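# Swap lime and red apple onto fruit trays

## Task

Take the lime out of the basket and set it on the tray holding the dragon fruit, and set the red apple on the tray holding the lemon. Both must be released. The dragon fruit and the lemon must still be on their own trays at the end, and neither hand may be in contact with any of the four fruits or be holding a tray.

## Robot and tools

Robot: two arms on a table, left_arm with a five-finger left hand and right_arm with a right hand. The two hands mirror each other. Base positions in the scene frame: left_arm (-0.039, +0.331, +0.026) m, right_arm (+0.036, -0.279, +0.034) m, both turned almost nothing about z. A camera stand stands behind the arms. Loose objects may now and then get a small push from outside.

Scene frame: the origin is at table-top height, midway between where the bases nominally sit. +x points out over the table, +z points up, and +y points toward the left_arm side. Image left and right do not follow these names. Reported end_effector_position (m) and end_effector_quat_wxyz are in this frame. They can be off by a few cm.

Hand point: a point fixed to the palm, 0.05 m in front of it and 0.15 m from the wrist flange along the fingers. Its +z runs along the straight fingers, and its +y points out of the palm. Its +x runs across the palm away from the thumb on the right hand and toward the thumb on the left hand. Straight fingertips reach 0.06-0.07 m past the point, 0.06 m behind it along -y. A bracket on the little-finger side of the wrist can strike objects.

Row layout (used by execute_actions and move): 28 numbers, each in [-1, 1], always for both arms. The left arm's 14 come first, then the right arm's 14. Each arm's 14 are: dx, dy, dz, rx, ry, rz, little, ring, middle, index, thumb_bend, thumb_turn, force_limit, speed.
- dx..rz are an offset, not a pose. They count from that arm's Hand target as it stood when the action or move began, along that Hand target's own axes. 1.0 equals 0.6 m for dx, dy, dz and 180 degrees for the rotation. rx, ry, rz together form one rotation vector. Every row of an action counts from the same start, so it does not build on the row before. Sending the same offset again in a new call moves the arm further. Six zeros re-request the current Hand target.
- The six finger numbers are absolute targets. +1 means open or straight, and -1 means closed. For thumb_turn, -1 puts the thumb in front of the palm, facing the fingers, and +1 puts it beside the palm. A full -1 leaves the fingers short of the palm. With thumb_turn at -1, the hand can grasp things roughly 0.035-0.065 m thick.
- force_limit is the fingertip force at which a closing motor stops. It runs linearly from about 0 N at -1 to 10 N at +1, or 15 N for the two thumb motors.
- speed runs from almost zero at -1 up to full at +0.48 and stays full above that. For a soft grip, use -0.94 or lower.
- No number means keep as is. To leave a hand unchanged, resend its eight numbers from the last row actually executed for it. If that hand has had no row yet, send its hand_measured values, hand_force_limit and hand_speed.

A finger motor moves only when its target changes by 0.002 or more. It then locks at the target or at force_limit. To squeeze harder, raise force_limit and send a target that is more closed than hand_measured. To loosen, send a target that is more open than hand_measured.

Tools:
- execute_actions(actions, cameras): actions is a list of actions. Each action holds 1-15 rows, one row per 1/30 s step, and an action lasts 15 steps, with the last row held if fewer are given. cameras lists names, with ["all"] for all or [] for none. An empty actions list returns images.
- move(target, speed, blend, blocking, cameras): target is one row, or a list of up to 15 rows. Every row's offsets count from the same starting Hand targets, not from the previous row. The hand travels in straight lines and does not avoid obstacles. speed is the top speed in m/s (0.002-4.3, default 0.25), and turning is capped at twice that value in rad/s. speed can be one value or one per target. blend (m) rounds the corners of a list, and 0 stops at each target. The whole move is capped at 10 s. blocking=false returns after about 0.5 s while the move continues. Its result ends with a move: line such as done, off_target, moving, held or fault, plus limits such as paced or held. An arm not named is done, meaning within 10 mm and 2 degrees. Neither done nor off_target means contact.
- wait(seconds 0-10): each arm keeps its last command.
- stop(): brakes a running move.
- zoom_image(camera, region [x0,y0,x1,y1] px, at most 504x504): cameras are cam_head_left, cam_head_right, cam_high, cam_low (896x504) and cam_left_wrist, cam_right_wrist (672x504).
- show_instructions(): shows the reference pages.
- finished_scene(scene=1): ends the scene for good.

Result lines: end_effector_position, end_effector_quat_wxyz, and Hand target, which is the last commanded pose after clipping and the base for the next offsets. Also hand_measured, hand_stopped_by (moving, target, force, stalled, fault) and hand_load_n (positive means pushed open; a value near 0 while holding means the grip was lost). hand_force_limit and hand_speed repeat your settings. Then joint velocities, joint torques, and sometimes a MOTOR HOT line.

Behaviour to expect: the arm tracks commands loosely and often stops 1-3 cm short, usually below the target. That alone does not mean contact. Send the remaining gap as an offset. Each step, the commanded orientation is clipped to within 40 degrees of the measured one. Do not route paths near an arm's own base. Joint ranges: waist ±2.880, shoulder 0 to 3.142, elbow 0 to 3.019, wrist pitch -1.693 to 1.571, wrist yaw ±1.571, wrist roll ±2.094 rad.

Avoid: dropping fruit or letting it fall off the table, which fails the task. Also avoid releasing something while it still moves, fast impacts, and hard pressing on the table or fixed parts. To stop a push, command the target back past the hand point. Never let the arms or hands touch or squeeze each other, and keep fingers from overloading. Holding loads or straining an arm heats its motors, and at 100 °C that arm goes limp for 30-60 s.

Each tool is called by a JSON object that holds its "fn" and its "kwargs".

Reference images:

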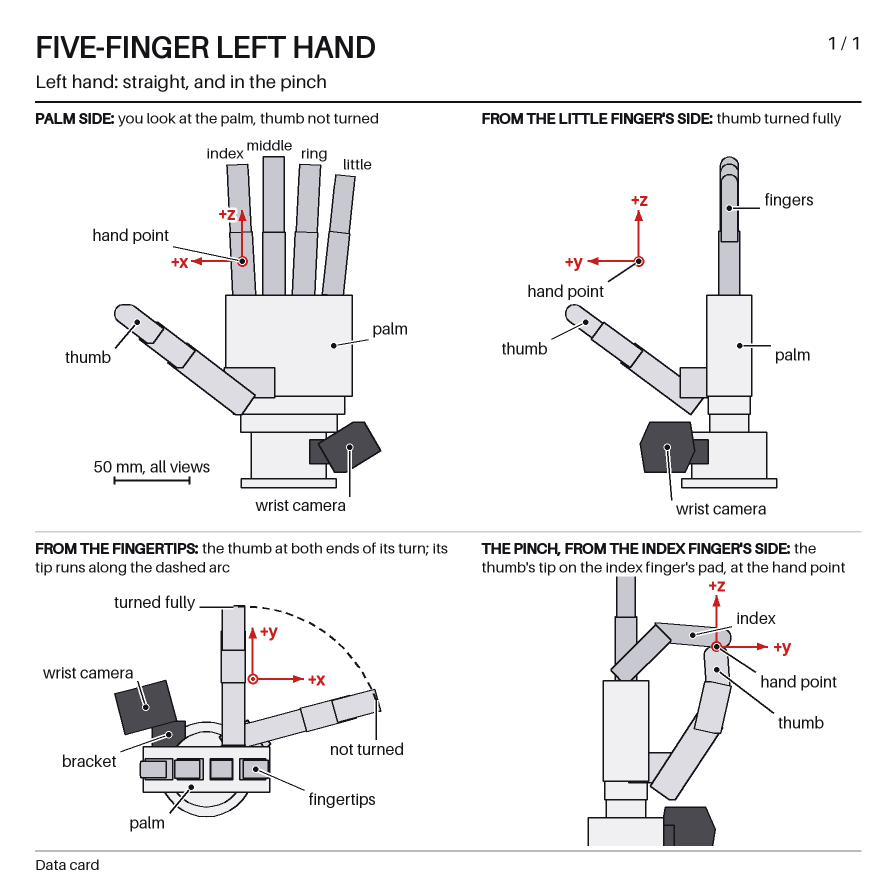

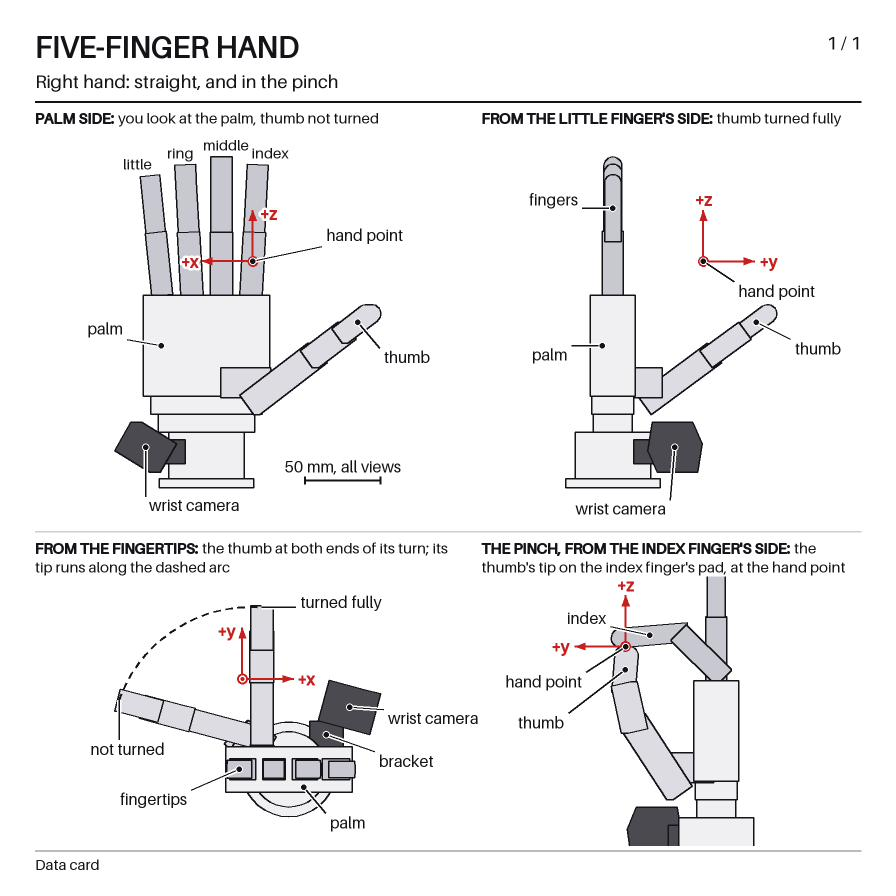

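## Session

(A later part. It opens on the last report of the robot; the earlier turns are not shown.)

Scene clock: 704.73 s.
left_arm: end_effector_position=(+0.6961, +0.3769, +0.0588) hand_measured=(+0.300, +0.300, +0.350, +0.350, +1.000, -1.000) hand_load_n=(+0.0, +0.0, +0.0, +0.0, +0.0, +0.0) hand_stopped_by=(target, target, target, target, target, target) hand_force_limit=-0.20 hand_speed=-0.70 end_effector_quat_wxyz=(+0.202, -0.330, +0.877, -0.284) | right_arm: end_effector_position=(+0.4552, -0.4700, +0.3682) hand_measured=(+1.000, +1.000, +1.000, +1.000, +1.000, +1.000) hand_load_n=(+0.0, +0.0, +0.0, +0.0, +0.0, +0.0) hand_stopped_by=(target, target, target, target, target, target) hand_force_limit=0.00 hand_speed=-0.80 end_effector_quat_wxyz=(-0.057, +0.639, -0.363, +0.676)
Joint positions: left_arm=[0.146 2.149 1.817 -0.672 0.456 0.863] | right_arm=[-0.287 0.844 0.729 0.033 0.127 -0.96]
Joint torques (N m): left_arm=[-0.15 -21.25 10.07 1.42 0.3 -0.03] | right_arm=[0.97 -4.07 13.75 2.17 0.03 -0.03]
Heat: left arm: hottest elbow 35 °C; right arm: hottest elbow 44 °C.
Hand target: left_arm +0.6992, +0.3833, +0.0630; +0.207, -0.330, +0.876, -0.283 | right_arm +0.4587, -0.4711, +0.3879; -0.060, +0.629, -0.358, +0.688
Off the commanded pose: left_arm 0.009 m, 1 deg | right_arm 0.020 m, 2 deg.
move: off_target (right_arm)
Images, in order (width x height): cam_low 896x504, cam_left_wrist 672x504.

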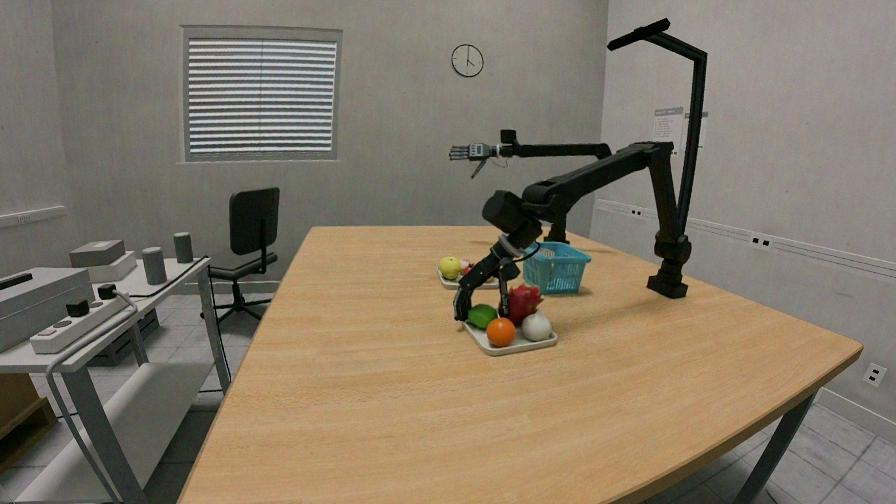

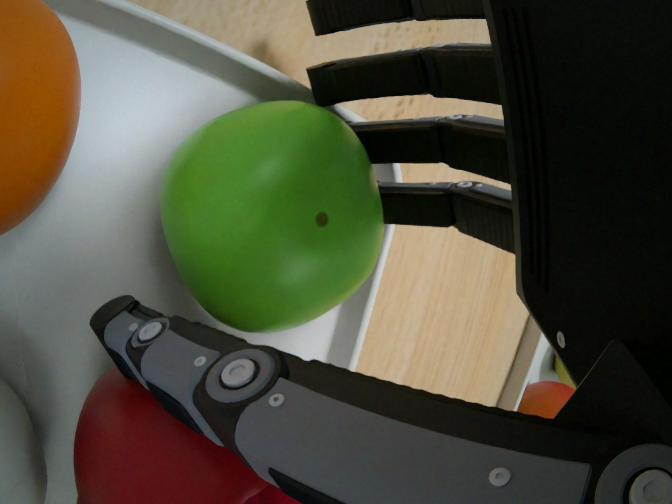

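{"fn": "move", "kwargs": {"target": [-0.0498,-0.1792,-0.2132,0,0,0,0.35,0.35,0.5,0.5,1,-1,-0.2,-0.7, 0,0,0,0,0,0,1,1,1,1,1,1,0,-0.8], "speed": 0.1, "cameras": ["all"]}}

{"fn": "zoom_image", "kwargs": {"camera": "cam_low", "region": [430, 260, 570, 360]}}

{"fn": "zoom_image", "kwargs": {"camera": "cam_head_left", "region": [260, 140, 440, 320]}}

Scene clock: 717.00 s.
left_arm: end_effector_position=(+0.6845, +0.3771, +0.1926) hand_measured=(+0.350, +0.350, +0.500, +0.500, +1.000, -1.000) hand_load_n=(-0.5, +0.0, +0.0, +0.0, +0.0, +0.5) hand_stopped_by=(target, target, target, target, target, target) hand_force_limit=-0.20 hand_speed=-0.70 end_effector_quat_wxyz=(+0.173, -0.341, +0.882, -0.276) | right_arm: end_effector_position=(+0.4552, -0.4700, +0.3682) hand_measured=(+1.000, +1.000, +1.000, +1.000, +1.000, +1.000) hand_load_n=(+0.0, +0.0, +0.5, +0.0, +0.0, +0.0) hand_stopped_by=(target, target, target, target, target, target) hand_force_limit=0.00 hand_speed=-0.80 end_effector_quat_wxyz=(-0.057, +0.639, -0.363, +0.676)
Joint positions: left_arm=[0.148 2.093 2.094 -1.07 0.454 0.865] | right_arm=[-0.287 0.844 0.729 0.033 0.127 -0.96]
Joint torques (N m): left_arm=[-0.15 -22.53 14.68 0.96 0.34 -0.06] | right_arm=[1.08 -4.19 13.64 2.43 0.06 -0.08]
Heat: left arm: hottest elbow 35 °C; right arm: hottest elbow 44 °C.
Hand target: left_arm +0.6995, +0.3836, +0.2328; +0.207, -0.330, +0.876, -0.283 | right_arm +0.4587, -0.4711, +0.3879; -0.060, +0.629, -0.358, +0.688
Off the commanded pose: left_arm 0.043 m, 4 deg | right_arm 0.020 m, 2 deg.
move: off_target (left_arm, right_arm)

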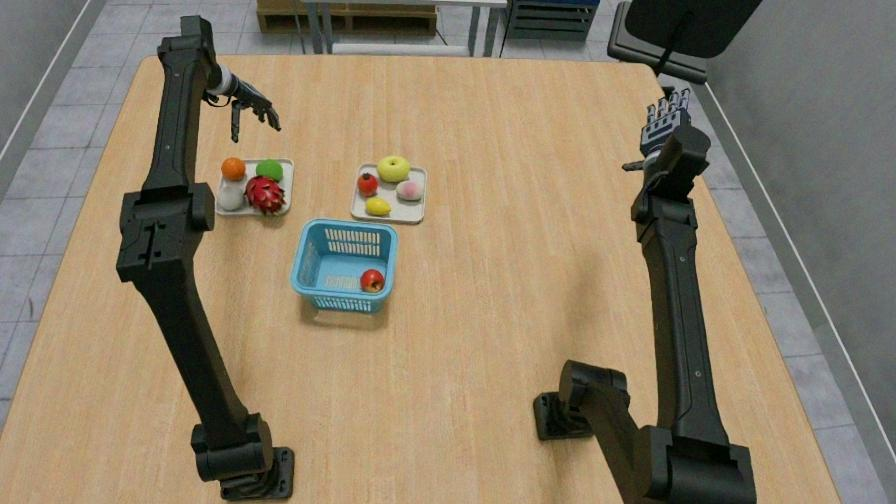

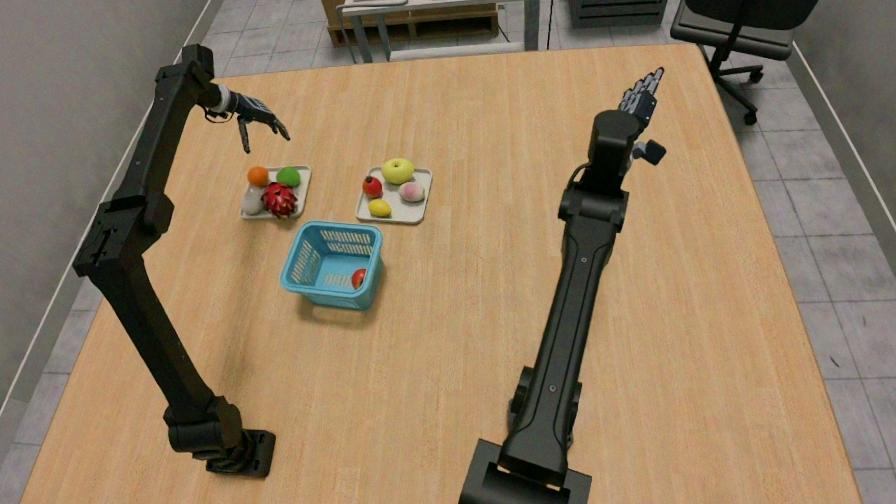

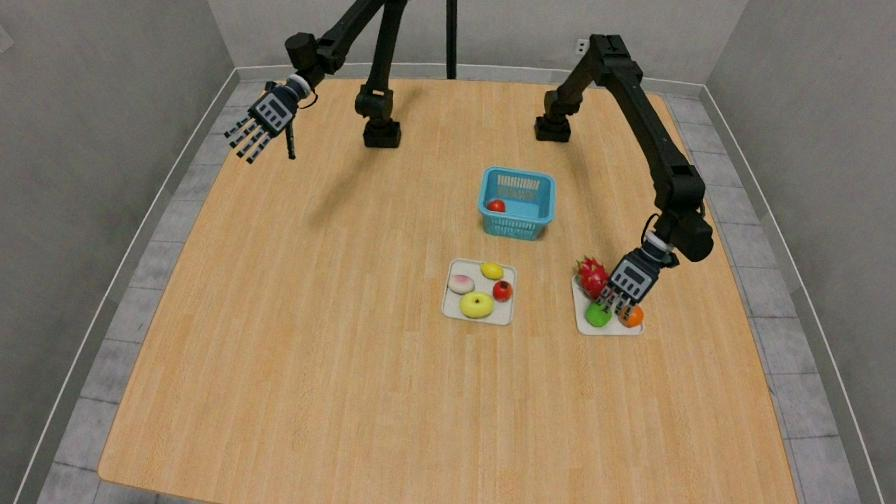

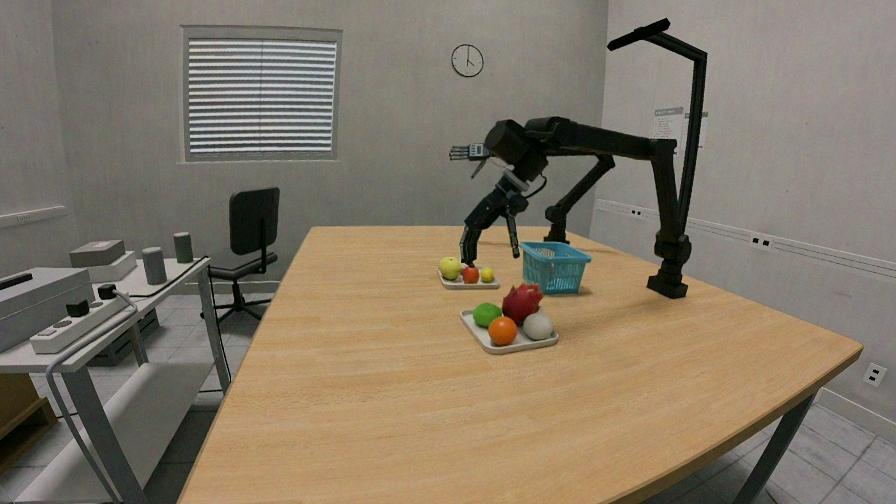

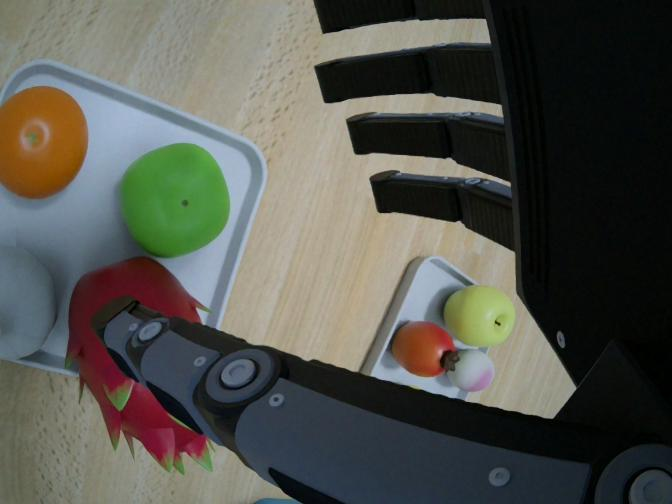

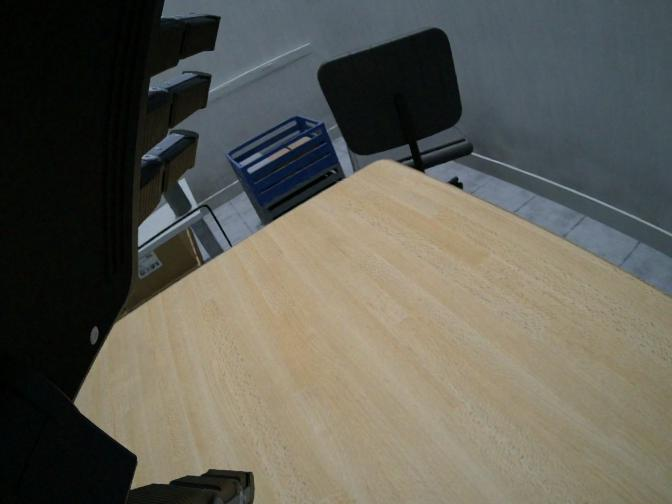

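Scaled by 3.600.

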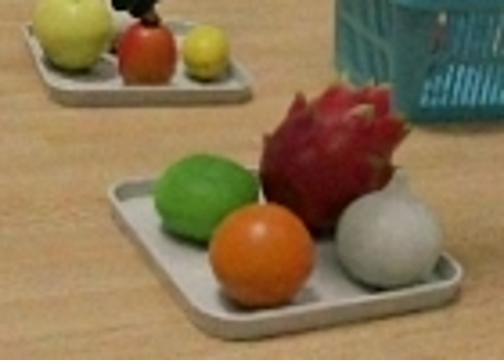

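Scaled by 2.800.

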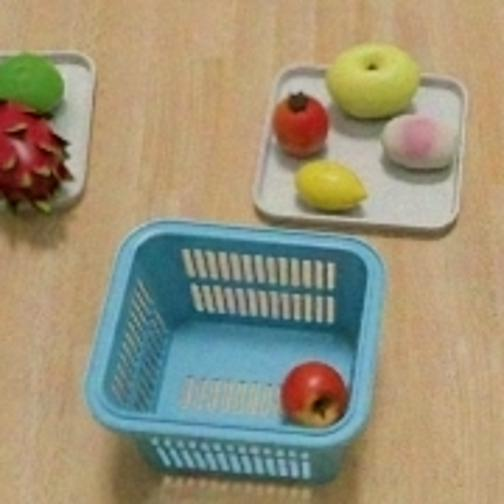

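{"fn": "move", "kwargs": {"target": [0.7172,-0.0122,-0.063,-0.0322,-0.1159,-0.138,0.5,0.5,0.5,0.5,1,-1,-0.2,-0.5, 0,0,0,0,0,0,1,1,1,1,1,1,0,-0.8], "speed": 0.25, "cameras": ["cam_left_wrist","cam_high","cam_head_left"]}}

Scene clock: 791.17 s.
left_arm: end_effector_position=(+0.3862, +0.0898, +0.1897) hand_measured=(+0.500, +0.500, +0.500, +0.500, +1.000, -1.000) hand_load_n=(+0.0, -0.5, +0.0, +0.0, +0.0, +0.0) hand_stopped_by=(target, target, target, target, target, target) hand_force_limit=-0.20 hand_speed=-0.50 end_effector_quat_wxyz=(+0.279, -0.559, +0.751, -0.213) | right_arm: end_effector_position=(+0.4552, -0.4700, +0.3682) hand_measured=(+1.000, +1.000, +1.000, +1.000, +1.000, +1.000) hand_load_n=(+0.0, +0.0, +0.0, +0.0, +0.0, +0.0) hand_stopped_by=(target, target, target, target, target, target) hand_force_limit=0.00 hand_speed=-0.80 end_effector_quat_wxyz=(-0.057, +0.639, -0.363, +0.676)
Joint positions: left_arm=[-0.581 1.344 1.076 -0.668 -0.361 -0.169] | right_arm=[-0.287 0.844 0.729 0.033 0.127 -0.96]
Joint torques (N m): left_arm=[-0.44 -11.75 8.73 1.18 -0.38 -0.23] | right_arm=[0.91 -4.31 13.56 2.35 0.04 -0.03]
Heat: left arm: hottest elbow 45 °C; right arm: hottest elbow 44 °C.
Hand target: left_arm +0.3825, +0.0931, +0.1909; +0.278, -0.565, +0.747, -0.213 | right_arm +0.4587, -0.4711, +0.3879; -0.060, +0.629, -0.358, +0.688
Off the commanded pose: left_arm 0.005 m, 1 deg | right_arm 0.020 m, 2 deg.
move: off_target (right_arm)
Images, in order (width x height): cam_head_left 896x504, cam_high 896x504, cam_left_wrist 672x504.

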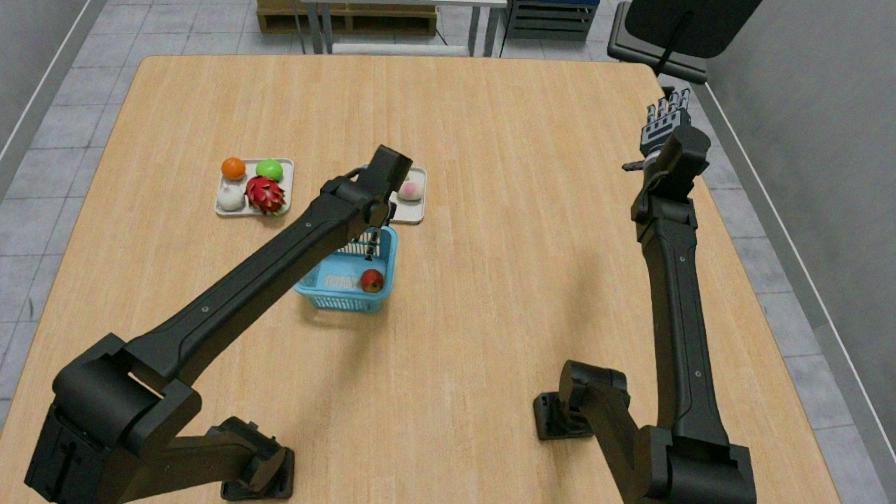

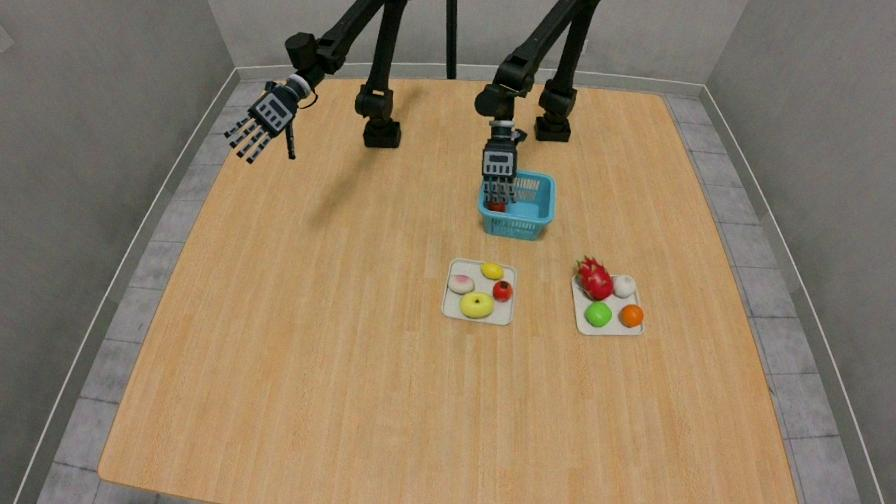

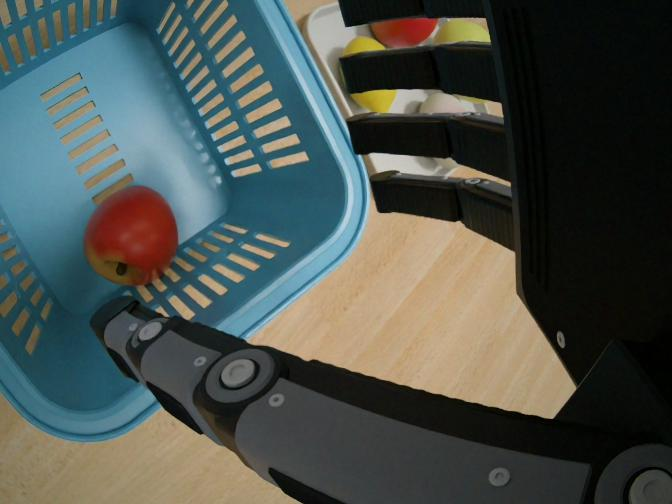

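{"fn": "move", "kwargs": {"target": [0.0518,0.0995,0.0703,0,0.0213,-0.0179,0.5,0.5,0.5,0.5,1,-1,-0.2,-0.5, 0,0,0,0,0,0,1,1,1,1,1,1,0,-0.8], "speed": 0.12, "cameras": ["cam_left_wrist","cam_high"]}}

Scene clock: 815.07 s.
left_arm: end_effector_position=(+0.3640, +0.0888, +0.1196) hand_measured=(+0.500, +0.500, +0.500, +0.500, +1.000, -1.000) hand_load_n=(+0.0, +0.0, +0.0, -0.5, +0.5, +0.0) hand_stopped_by=(target, target, target, target, target, target) hand_force_limit=-0.20 hand_speed=-0.50 end_effector_quat_wxyz=(+0.253, -0.580, +0.739, -0.232) | right_arm: end_effector_position=(+0.4552, -0.4700, +0.3682) hand_measured=(+1.000, +1.000, +1.000, +1.000, +1.000, +1.000) hand_load_n=(+0.0, +0.0, +0.0, +0.0, +0.0, +0.0) hand_stopped_by=(target, target, target, target, target, target) hand_force_limit=0.00 hand_speed=-0.80 end_effector_quat_wxyz=(-0.057, +0.639, -0.363, +0.676)
Joint positions: left_arm=[-0.582 1.357 0.891 -0.469 -0.316 -0.236] | right_arm=[-0.287 0.844 0.729 0.033 0.127 -0.96]
Joint torques (N m): left_arm=[-1.9 -9.64 8.29 2.19 -0.05 -0.15] | right_arm=[0.91 -3.96 13.59 2.3 0.03 -0.05]
Heat: left arm: hottest elbow 41 °C; right arm: hottest elbow 44 °C.
Hand target: left_arm +0.3604, +0.0791, +0.1157; +0.247, -0.579, +0.740, -0.239 | right_arm +0.4587, -0.4711, +0.3879; -0.060, +0.629, -0.358, +0.688
Off the commanded pose: left_arm 0.011 m, 1 deg | right_arm 0.020 m, 2 deg.
move: off_target (left_arm, right_arm)
Images, in order (width x height): cam_high 896x504, cam_left_wrist 672x504.

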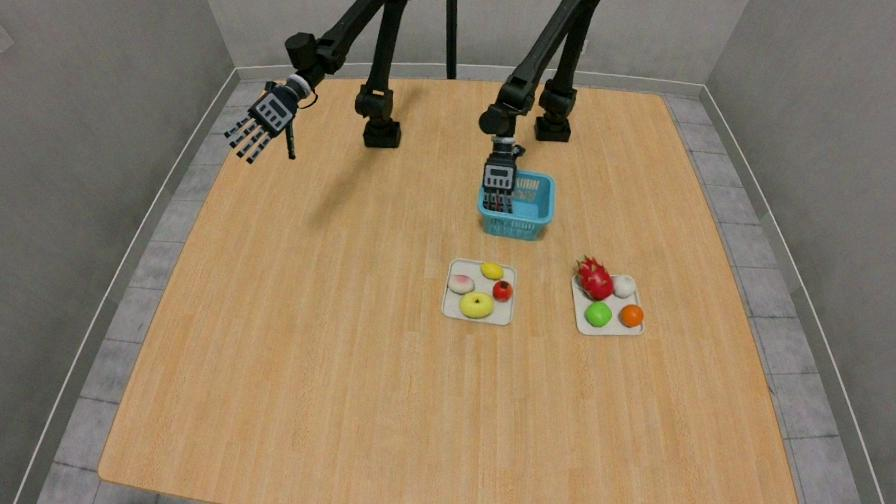

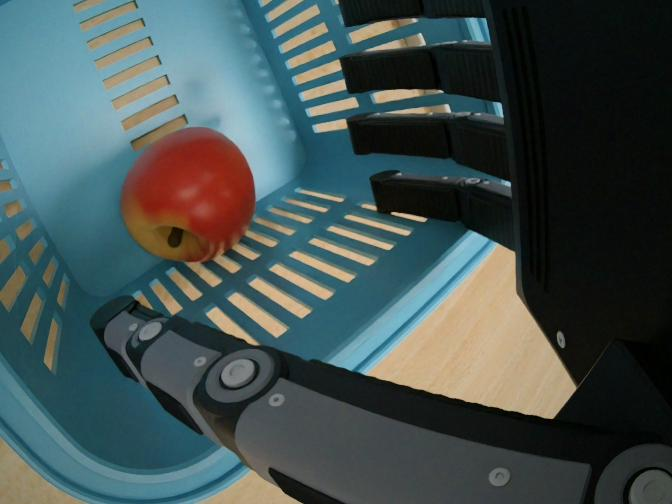

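{"fn": "move", "kwargs": {"target": [0.0032,0.0553,0.0558,0,0,0,0.5,0.5,0.5,0.5,1,-1,-0.2,-0.5, 0,0,0,0,0,0,1,1,1,1,1,1,0,-0.8], "speed": 0.08, "cameras": ["cam_left_wrist","cam_high"]}}

Scene clock: 828.60 s.
left_arm: end_effector_position=(+0.3610, +0.0903, +0.0726) hand_measured=(+0.500, +0.500, +0.500, +0.500, +1.000, -1.000) hand_load_n=(+0.0, +0.0, +0.0, +0.0, +0.0, +0.0) hand_stopped_by=(target, target, target, target, target, target) hand_force_limit=-0.20 hand_speed=-0.50 end_effector_quat_wxyz=(+0.252, -0.580, +0.738, -0.233) | right_arm: end_effector_position=(+0.4552, -0.4700, +0.3682) hand_measured=(+1.000, +1.000, +1.000, +1.000, +1.000, +1.000) hand_load_n=(+0.0, +0.0, +0.0, +0.0, +0.0, +0.0) hand_stopped_by=(target, target, target, target, target, target) hand_force_limit=0.00 hand_speed=-0.80 end_effector_quat_wxyz=(-0.057, +0.639, -0.363, +0.676)
Joint positions: left_arm=[-0.582 1.421 0.811 -0.323 -0.314 -0.238] | right_arm=[-0.287 0.844 0.729 0.033 0.127 -0.96]
Joint torques (N m): left_arm=[-1.67 -9.93 7.6 2.17 -0.06 -0.2] | right_arm=[0.97 -4.19 13.63 2.29 0.08 -0.06]
Heat: left arm: hottest elbow 39 °C; right arm: hottest elbow 44 °C.
Hand target: left_arm +0.3570, +0.0821, +0.0687; +0.247, -0.579, +0.739, -0.239 | right_arm +0.4587, -0.4711, +0.3879; -0.060, +0.629, -0.358, +0.688
Off the commanded pose: left_arm 0.010 m, 1 deg | right_arm 0.020 m, 2 deg.
move: off_target (right_arm)
Images, in order (width x height): cam_high 896x504, cam_left_wrist 672x504.

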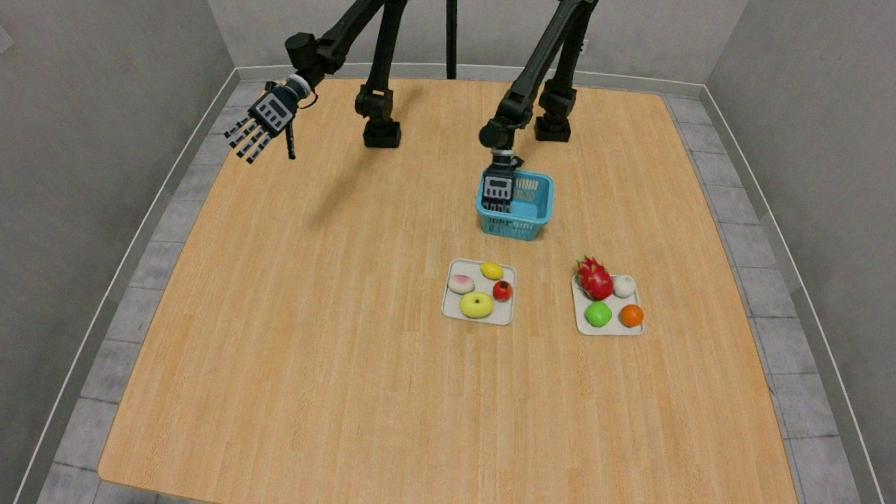

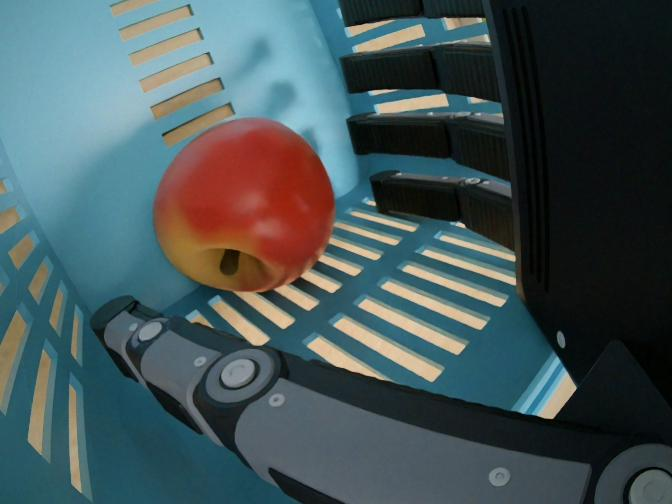

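{"fn": "move", "kwargs": {"target": [[-0.0025,0.019,0.0235,0,0,0,0.5,0.5,0.5,0.5,1,-1,-0.2,-0.8, 0,0,0,0,0,0,1,1,1,1,1,1,0,-0.8],[-0.0025,0.019,0.0235,0,0,0,0.4,0.4,-0.6,-0.6,-0.6,-1,-0.2,-0.8, 0,0,0,0,0,0,1,1,1,1,1,1,0,-0.8]], "speed": 0.06, "cameras": ["cam_left_wrist","cam_high"]}}

Scene clock: 839.77 s.
left_arm: end_effector_position=(+0.3613, +0.0886, +0.0561) hand_measured=(+0.400, +0.400, +0.114, +0.004, +0.786, -1.000) hand_load_n=(+0.0, +0.0, +2.5, +7.0, +9.0, -1.0) hand_stopped_by=(target, target, force, force, force, target) hand_force_limit=-0.20 hand_speed=-0.80 end_effector_quat_wxyz=(+0.250, -0.580, +0.738, -0.237) | right_arm: end_effector_position=(+0.4552, -0.4700, +0.3682) hand_measured=(+1.000, +1.000, +1.000, +1.000, +1.000, +1.000) hand_load_n=(+0.0, +0.0, +0.0, +0.0, +0.0, +0.0) hand_stopped_by=(target, target, target, target, target, target) hand_force_limit=0.00 hand_speed=-0.80 end_effector_quat_wxyz=(-0.057, +0.639, -0.363, +0.676)
Joint positions: left_arm=[-0.582 1.451 0.787 -0.262 -0.308 -0.238] | right_arm=[-0.287 0.844 0.729 0.033 0.127 -0.96]
Joint torques (N m): left_arm=[-1.2 -9.99 7.3 2.07 -0.13 -0.15] | right_arm=[1.14 -3.96 13.52 2.4 0.03 -0.03]
Heat: left arm: hottest elbow 38 °C; right arm: hottest elbow 45 °C.
Hand target: left_arm +0.3579, +0.0851, +0.0508; +0.247, -0.579, +0.739, -0.239 | right_arm +0.4587, -0.4711, +0.3879; -0.060, +0.629, -0.358, +0.688
Off the commanded pose: left_arm 0.007 m, 0 deg | right_arm 0.020 m, 2 deg.
move: off_target (right_arm)
Images, in order (width x height): cam_high 896x504, cam_left_wrist 672x504.

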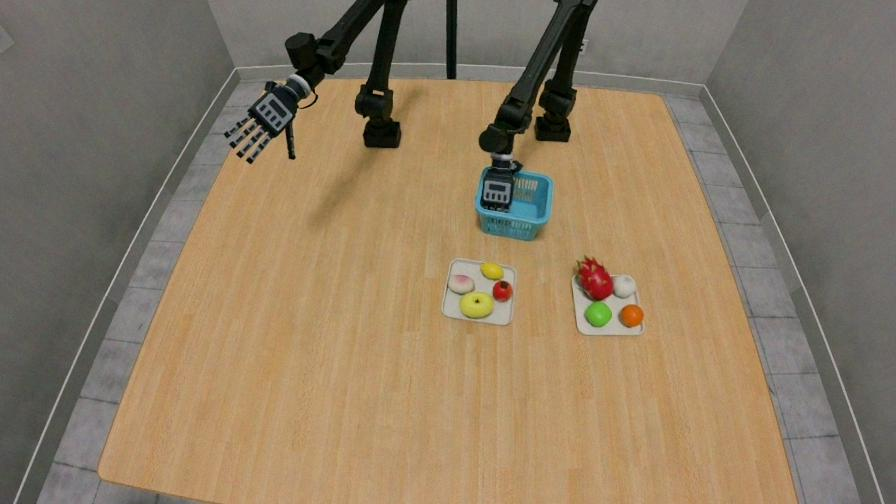

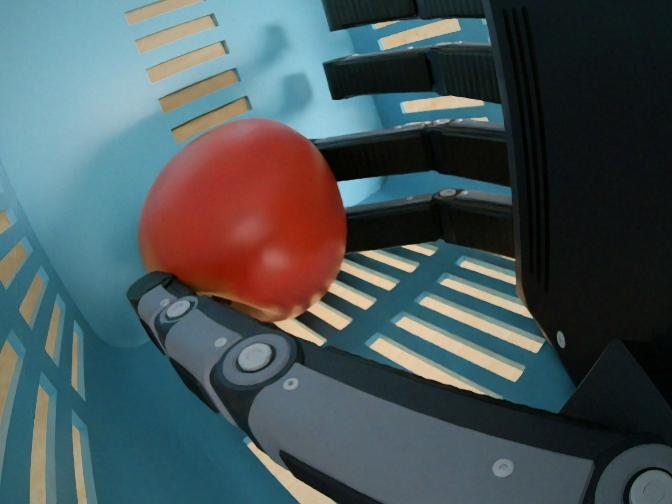

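{"fn": "move", "kwargs": {"target": [-0.0247,-0.1813,-0.2162,0,0,0,0.4,0.4,-0.6,-0.6,-0.6,-1,-0.2,-0.8, 0,0,0,0,0,0,1,1,1,1,1,1,0,-0.8], "speed": 0.1, "cameras": ["cam_left_wrist","cam_head_left","cam_low"]}}

{"fn": "zoom_image", "kwargs": {"camera": "cam_low", "region": [420, 230, 620, 370]}}

Scene clock: 849.00 s.
left_arm: end_effector_position=(+0.3424, +0.1008, +0.1859) hand_measured=(+0.400, +0.400, +0.114, +0.004, +0.786, -1.000) hand_load_n=(+0.0, +0.0, +2.5, +7.0, +9.0, -0.5) hand_stopped_by=(target, target, force, force, force, target) hand_force_limit=-0.20 hand_speed=-0.80 end_effector_quat_wxyz=(+0.240, -0.581, +0.749, -0.207) | right_arm: end_effector_position=(+0.4552, -0.4700, +0.3682) hand_measured=(+1.000, +1.000, +1.000, +1.000, +1.000, +1.000) hand_load_n=(+0.0, +0.0, +0.0, +0.0, +0.0, -0.5) hand_stopped_by=(target, target, target, target, target, target) hand_force_limit=0.00 hand_speed=-0.80 end_effector_quat_wxyz=(-0.057, +0.639, -0.363, +0.676)
Joint positions: left_arm=[-0.582 1.257 1.006 -0.743 -0.307 -0.238] | right_arm=[-0.287 0.844 0.729 0.033 0.127 -0.96]
Joint torques (N m): left_arm=[-1.26 -10.17 14.37 1.13 -0.15 -0.14] | right_arm=[0.79 -3.6 13.65 2.35 0.04 -0.04]
Heat: left arm: hottest elbow 38 °C; right arm: hottest elbow 45 °C.
Hand target: left_arm +0.3579, +0.0849, +0.2208; +0.247, -0.579, +0.739, -0.239 | right_arm +0.4587, -0.4711, +0.3879; -0.060, +0.629, -0.358, +0.688
Off the commanded pose: left_arm 0.041 m, 4 deg | right_arm 0.020 m, 2 deg.
move: off_target (left_arm, right_arm)
Images, in order (width x height): cam_head_left 896x504, cam_low 896x504, cam_left_wrist 672x504.

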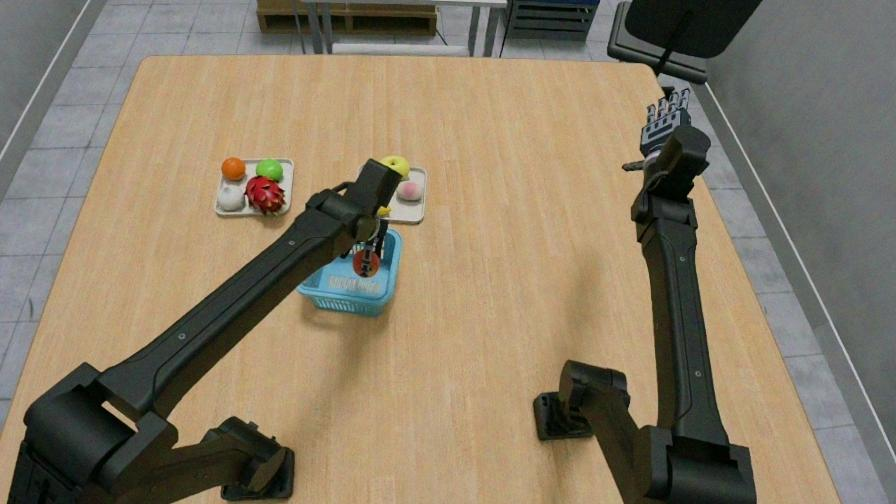

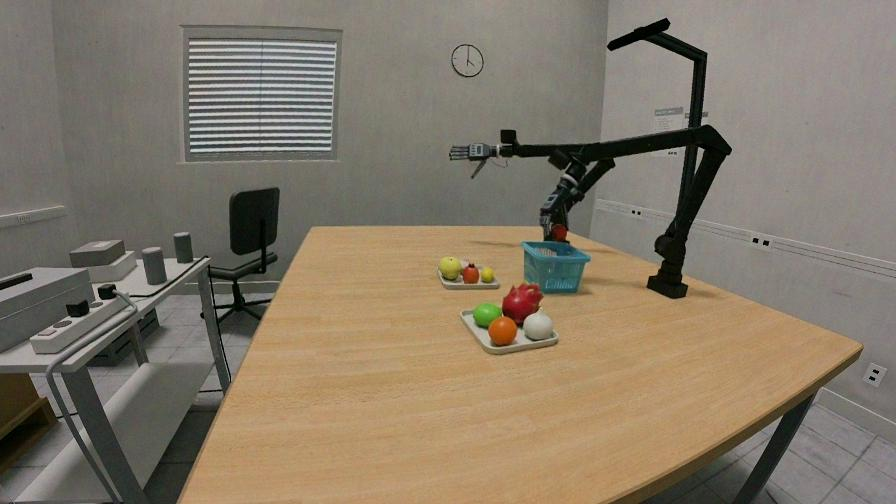

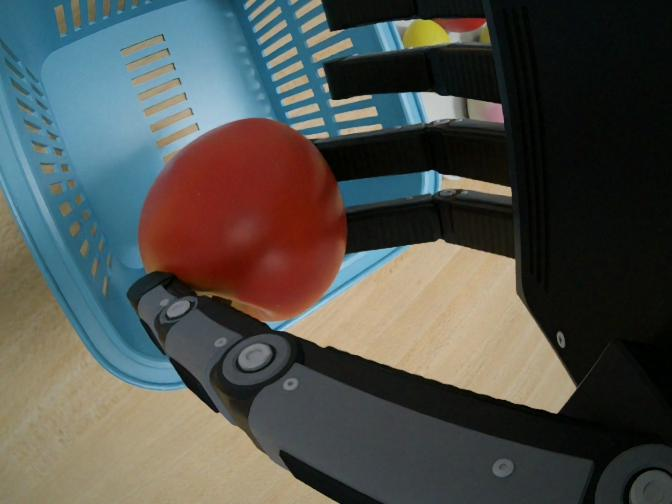

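Scaled by 2.520.

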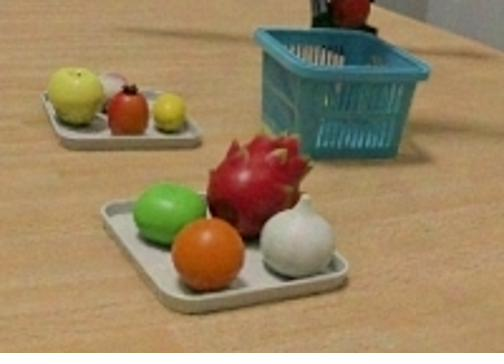

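{"fn": "move", "kwargs": {"target": [-0.0237,-0.3302,0.2798,-0.0265,-0.1401,-0.0389,-1,-1,-0.6,-0.6,-0.6,-1,-0.2,-0.6, 0,0,0,0,0,0,1,1,1,1,1,1,0,-0.8], "speed": 0.18, "cameras": ["all"]}}

{"fn": "zoom_image", "kwargs": {"camera": "cam_head_left", "region": [320, 90, 470, 240]}}

{"fn": "zoom_image", "kwargs": {"camera": "cam_low", "region": [400, 200, 540, 310]}}

Scene clock: 964.07 s.
left_arm: end_effector_position=(+0.5950, +0.0455, +0.1903) hand_measured=(-1.000, -0.036, +0.114, +0.004, +0.786, -1.000) hand_load_n=(+0.0, +7.0, +1.5, +4.5, +11.5, +3.5) hand_stopped_by=(target, force, force, force, force, target) hand_force_limit=-0.20 hand_speed=-0.60 end_effector_quat_wxyz=(-0.355, +0.658, -0.660, +0.065) | right_arm: end_effector_position=(+0.4552, -0.4700, +0.3682) hand_measured=(+1.000, +1.000, +1.000, +1.000, +1.000, +1.000) hand_load_n=(+0.0, +0.0, +0.0, +0.0, +0.0, +0.0) hand_stopped_by=(target, target, target, target, target, target) hand_force_limit=0.00 hand_speed=-0.80 end_effector_quat_wxyz=(-0.057, +0.639, -0.363, +0.676)
Joint positions: left_arm=[-0.537 2.051 2.018 -1.174 -0.658 -0.406] | right_arm=[-0.287 0.844 0.729 0.033 0.127 -0.96]
Joint torques (N m): left_arm=[0.26 -20.19 14.69 0.98 -0.64 -0.23] | right_arm=[1.2 -3.84 13.46 2.37 0.03 -0.08]
Heat: left arm: hottest elbow 49 °C; right arm: hottest elbow 45 °C.
Hand target: left_arm +0.6150, +0.0446, +0.2207; -0.364, +0.670, -0.640, +0.091 | right_arm +0.4587, -0.4711, +0.3879; -0.060, +0.629, -0.358, +0.688
Off the commanded pose: left_arm 0.036 m, 4 deg | right_arm 0.020 m, 2 deg.
move: off_target (left_arm, right_arm)

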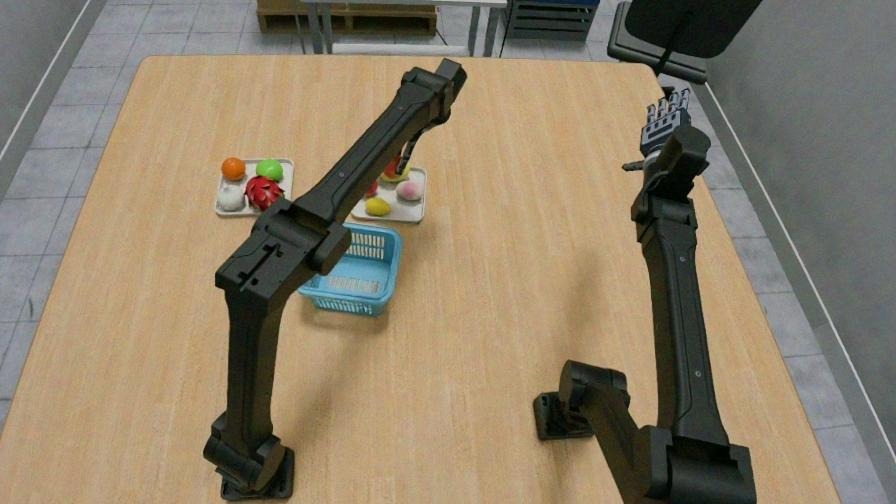

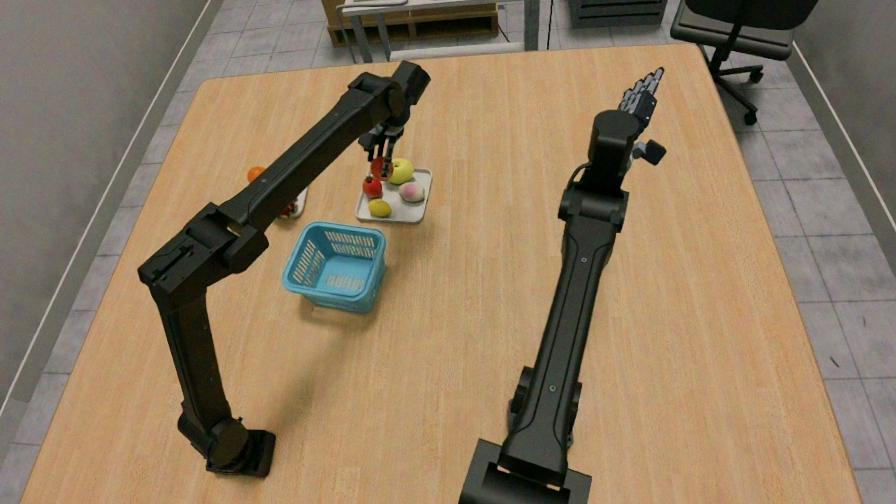

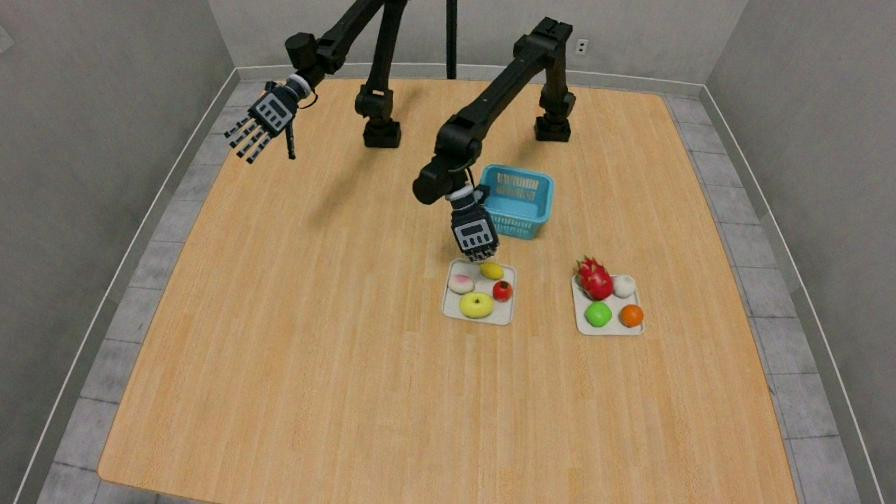

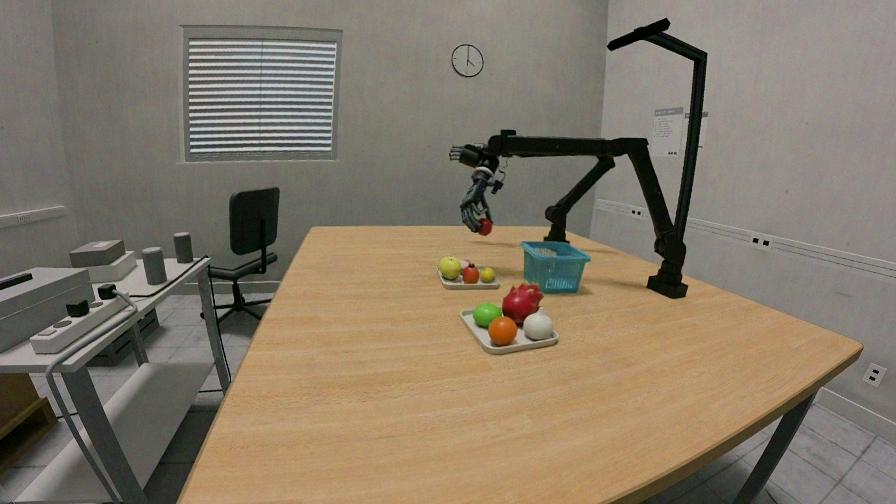

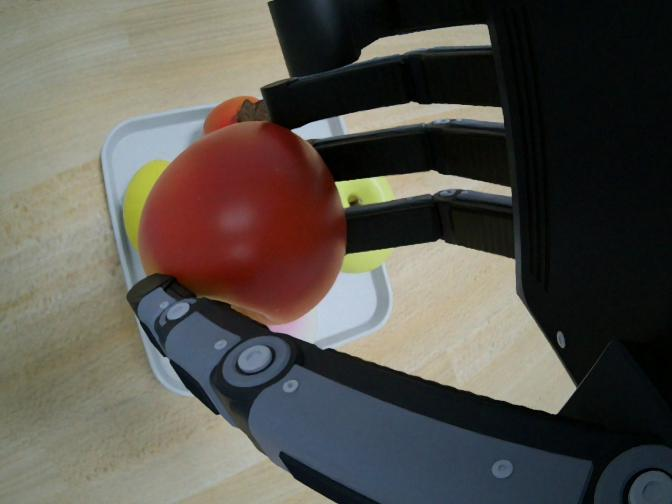

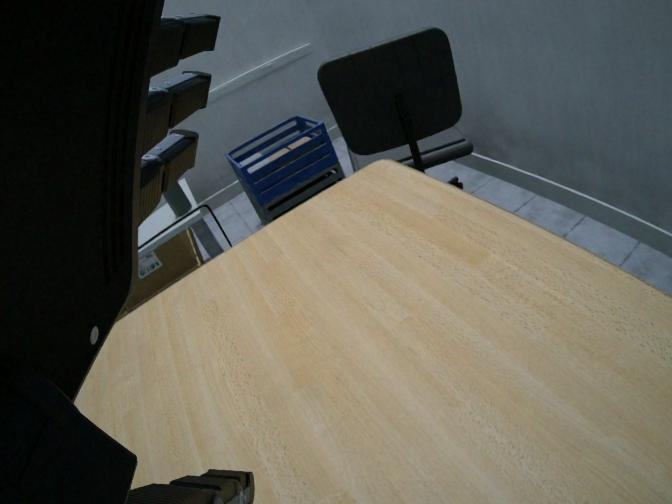

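Scaled by 3.360.

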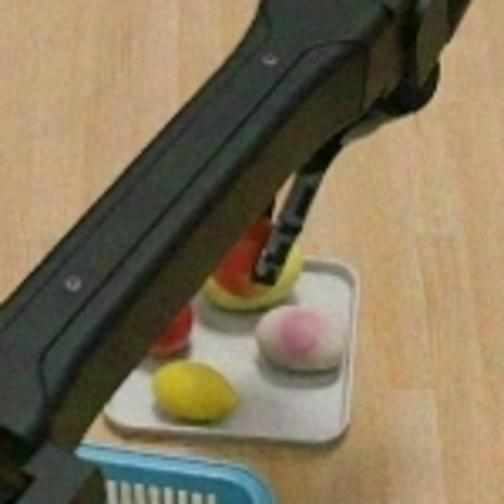

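Scaled by 3.600.

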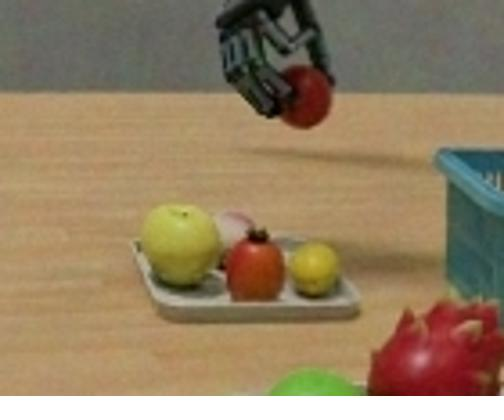

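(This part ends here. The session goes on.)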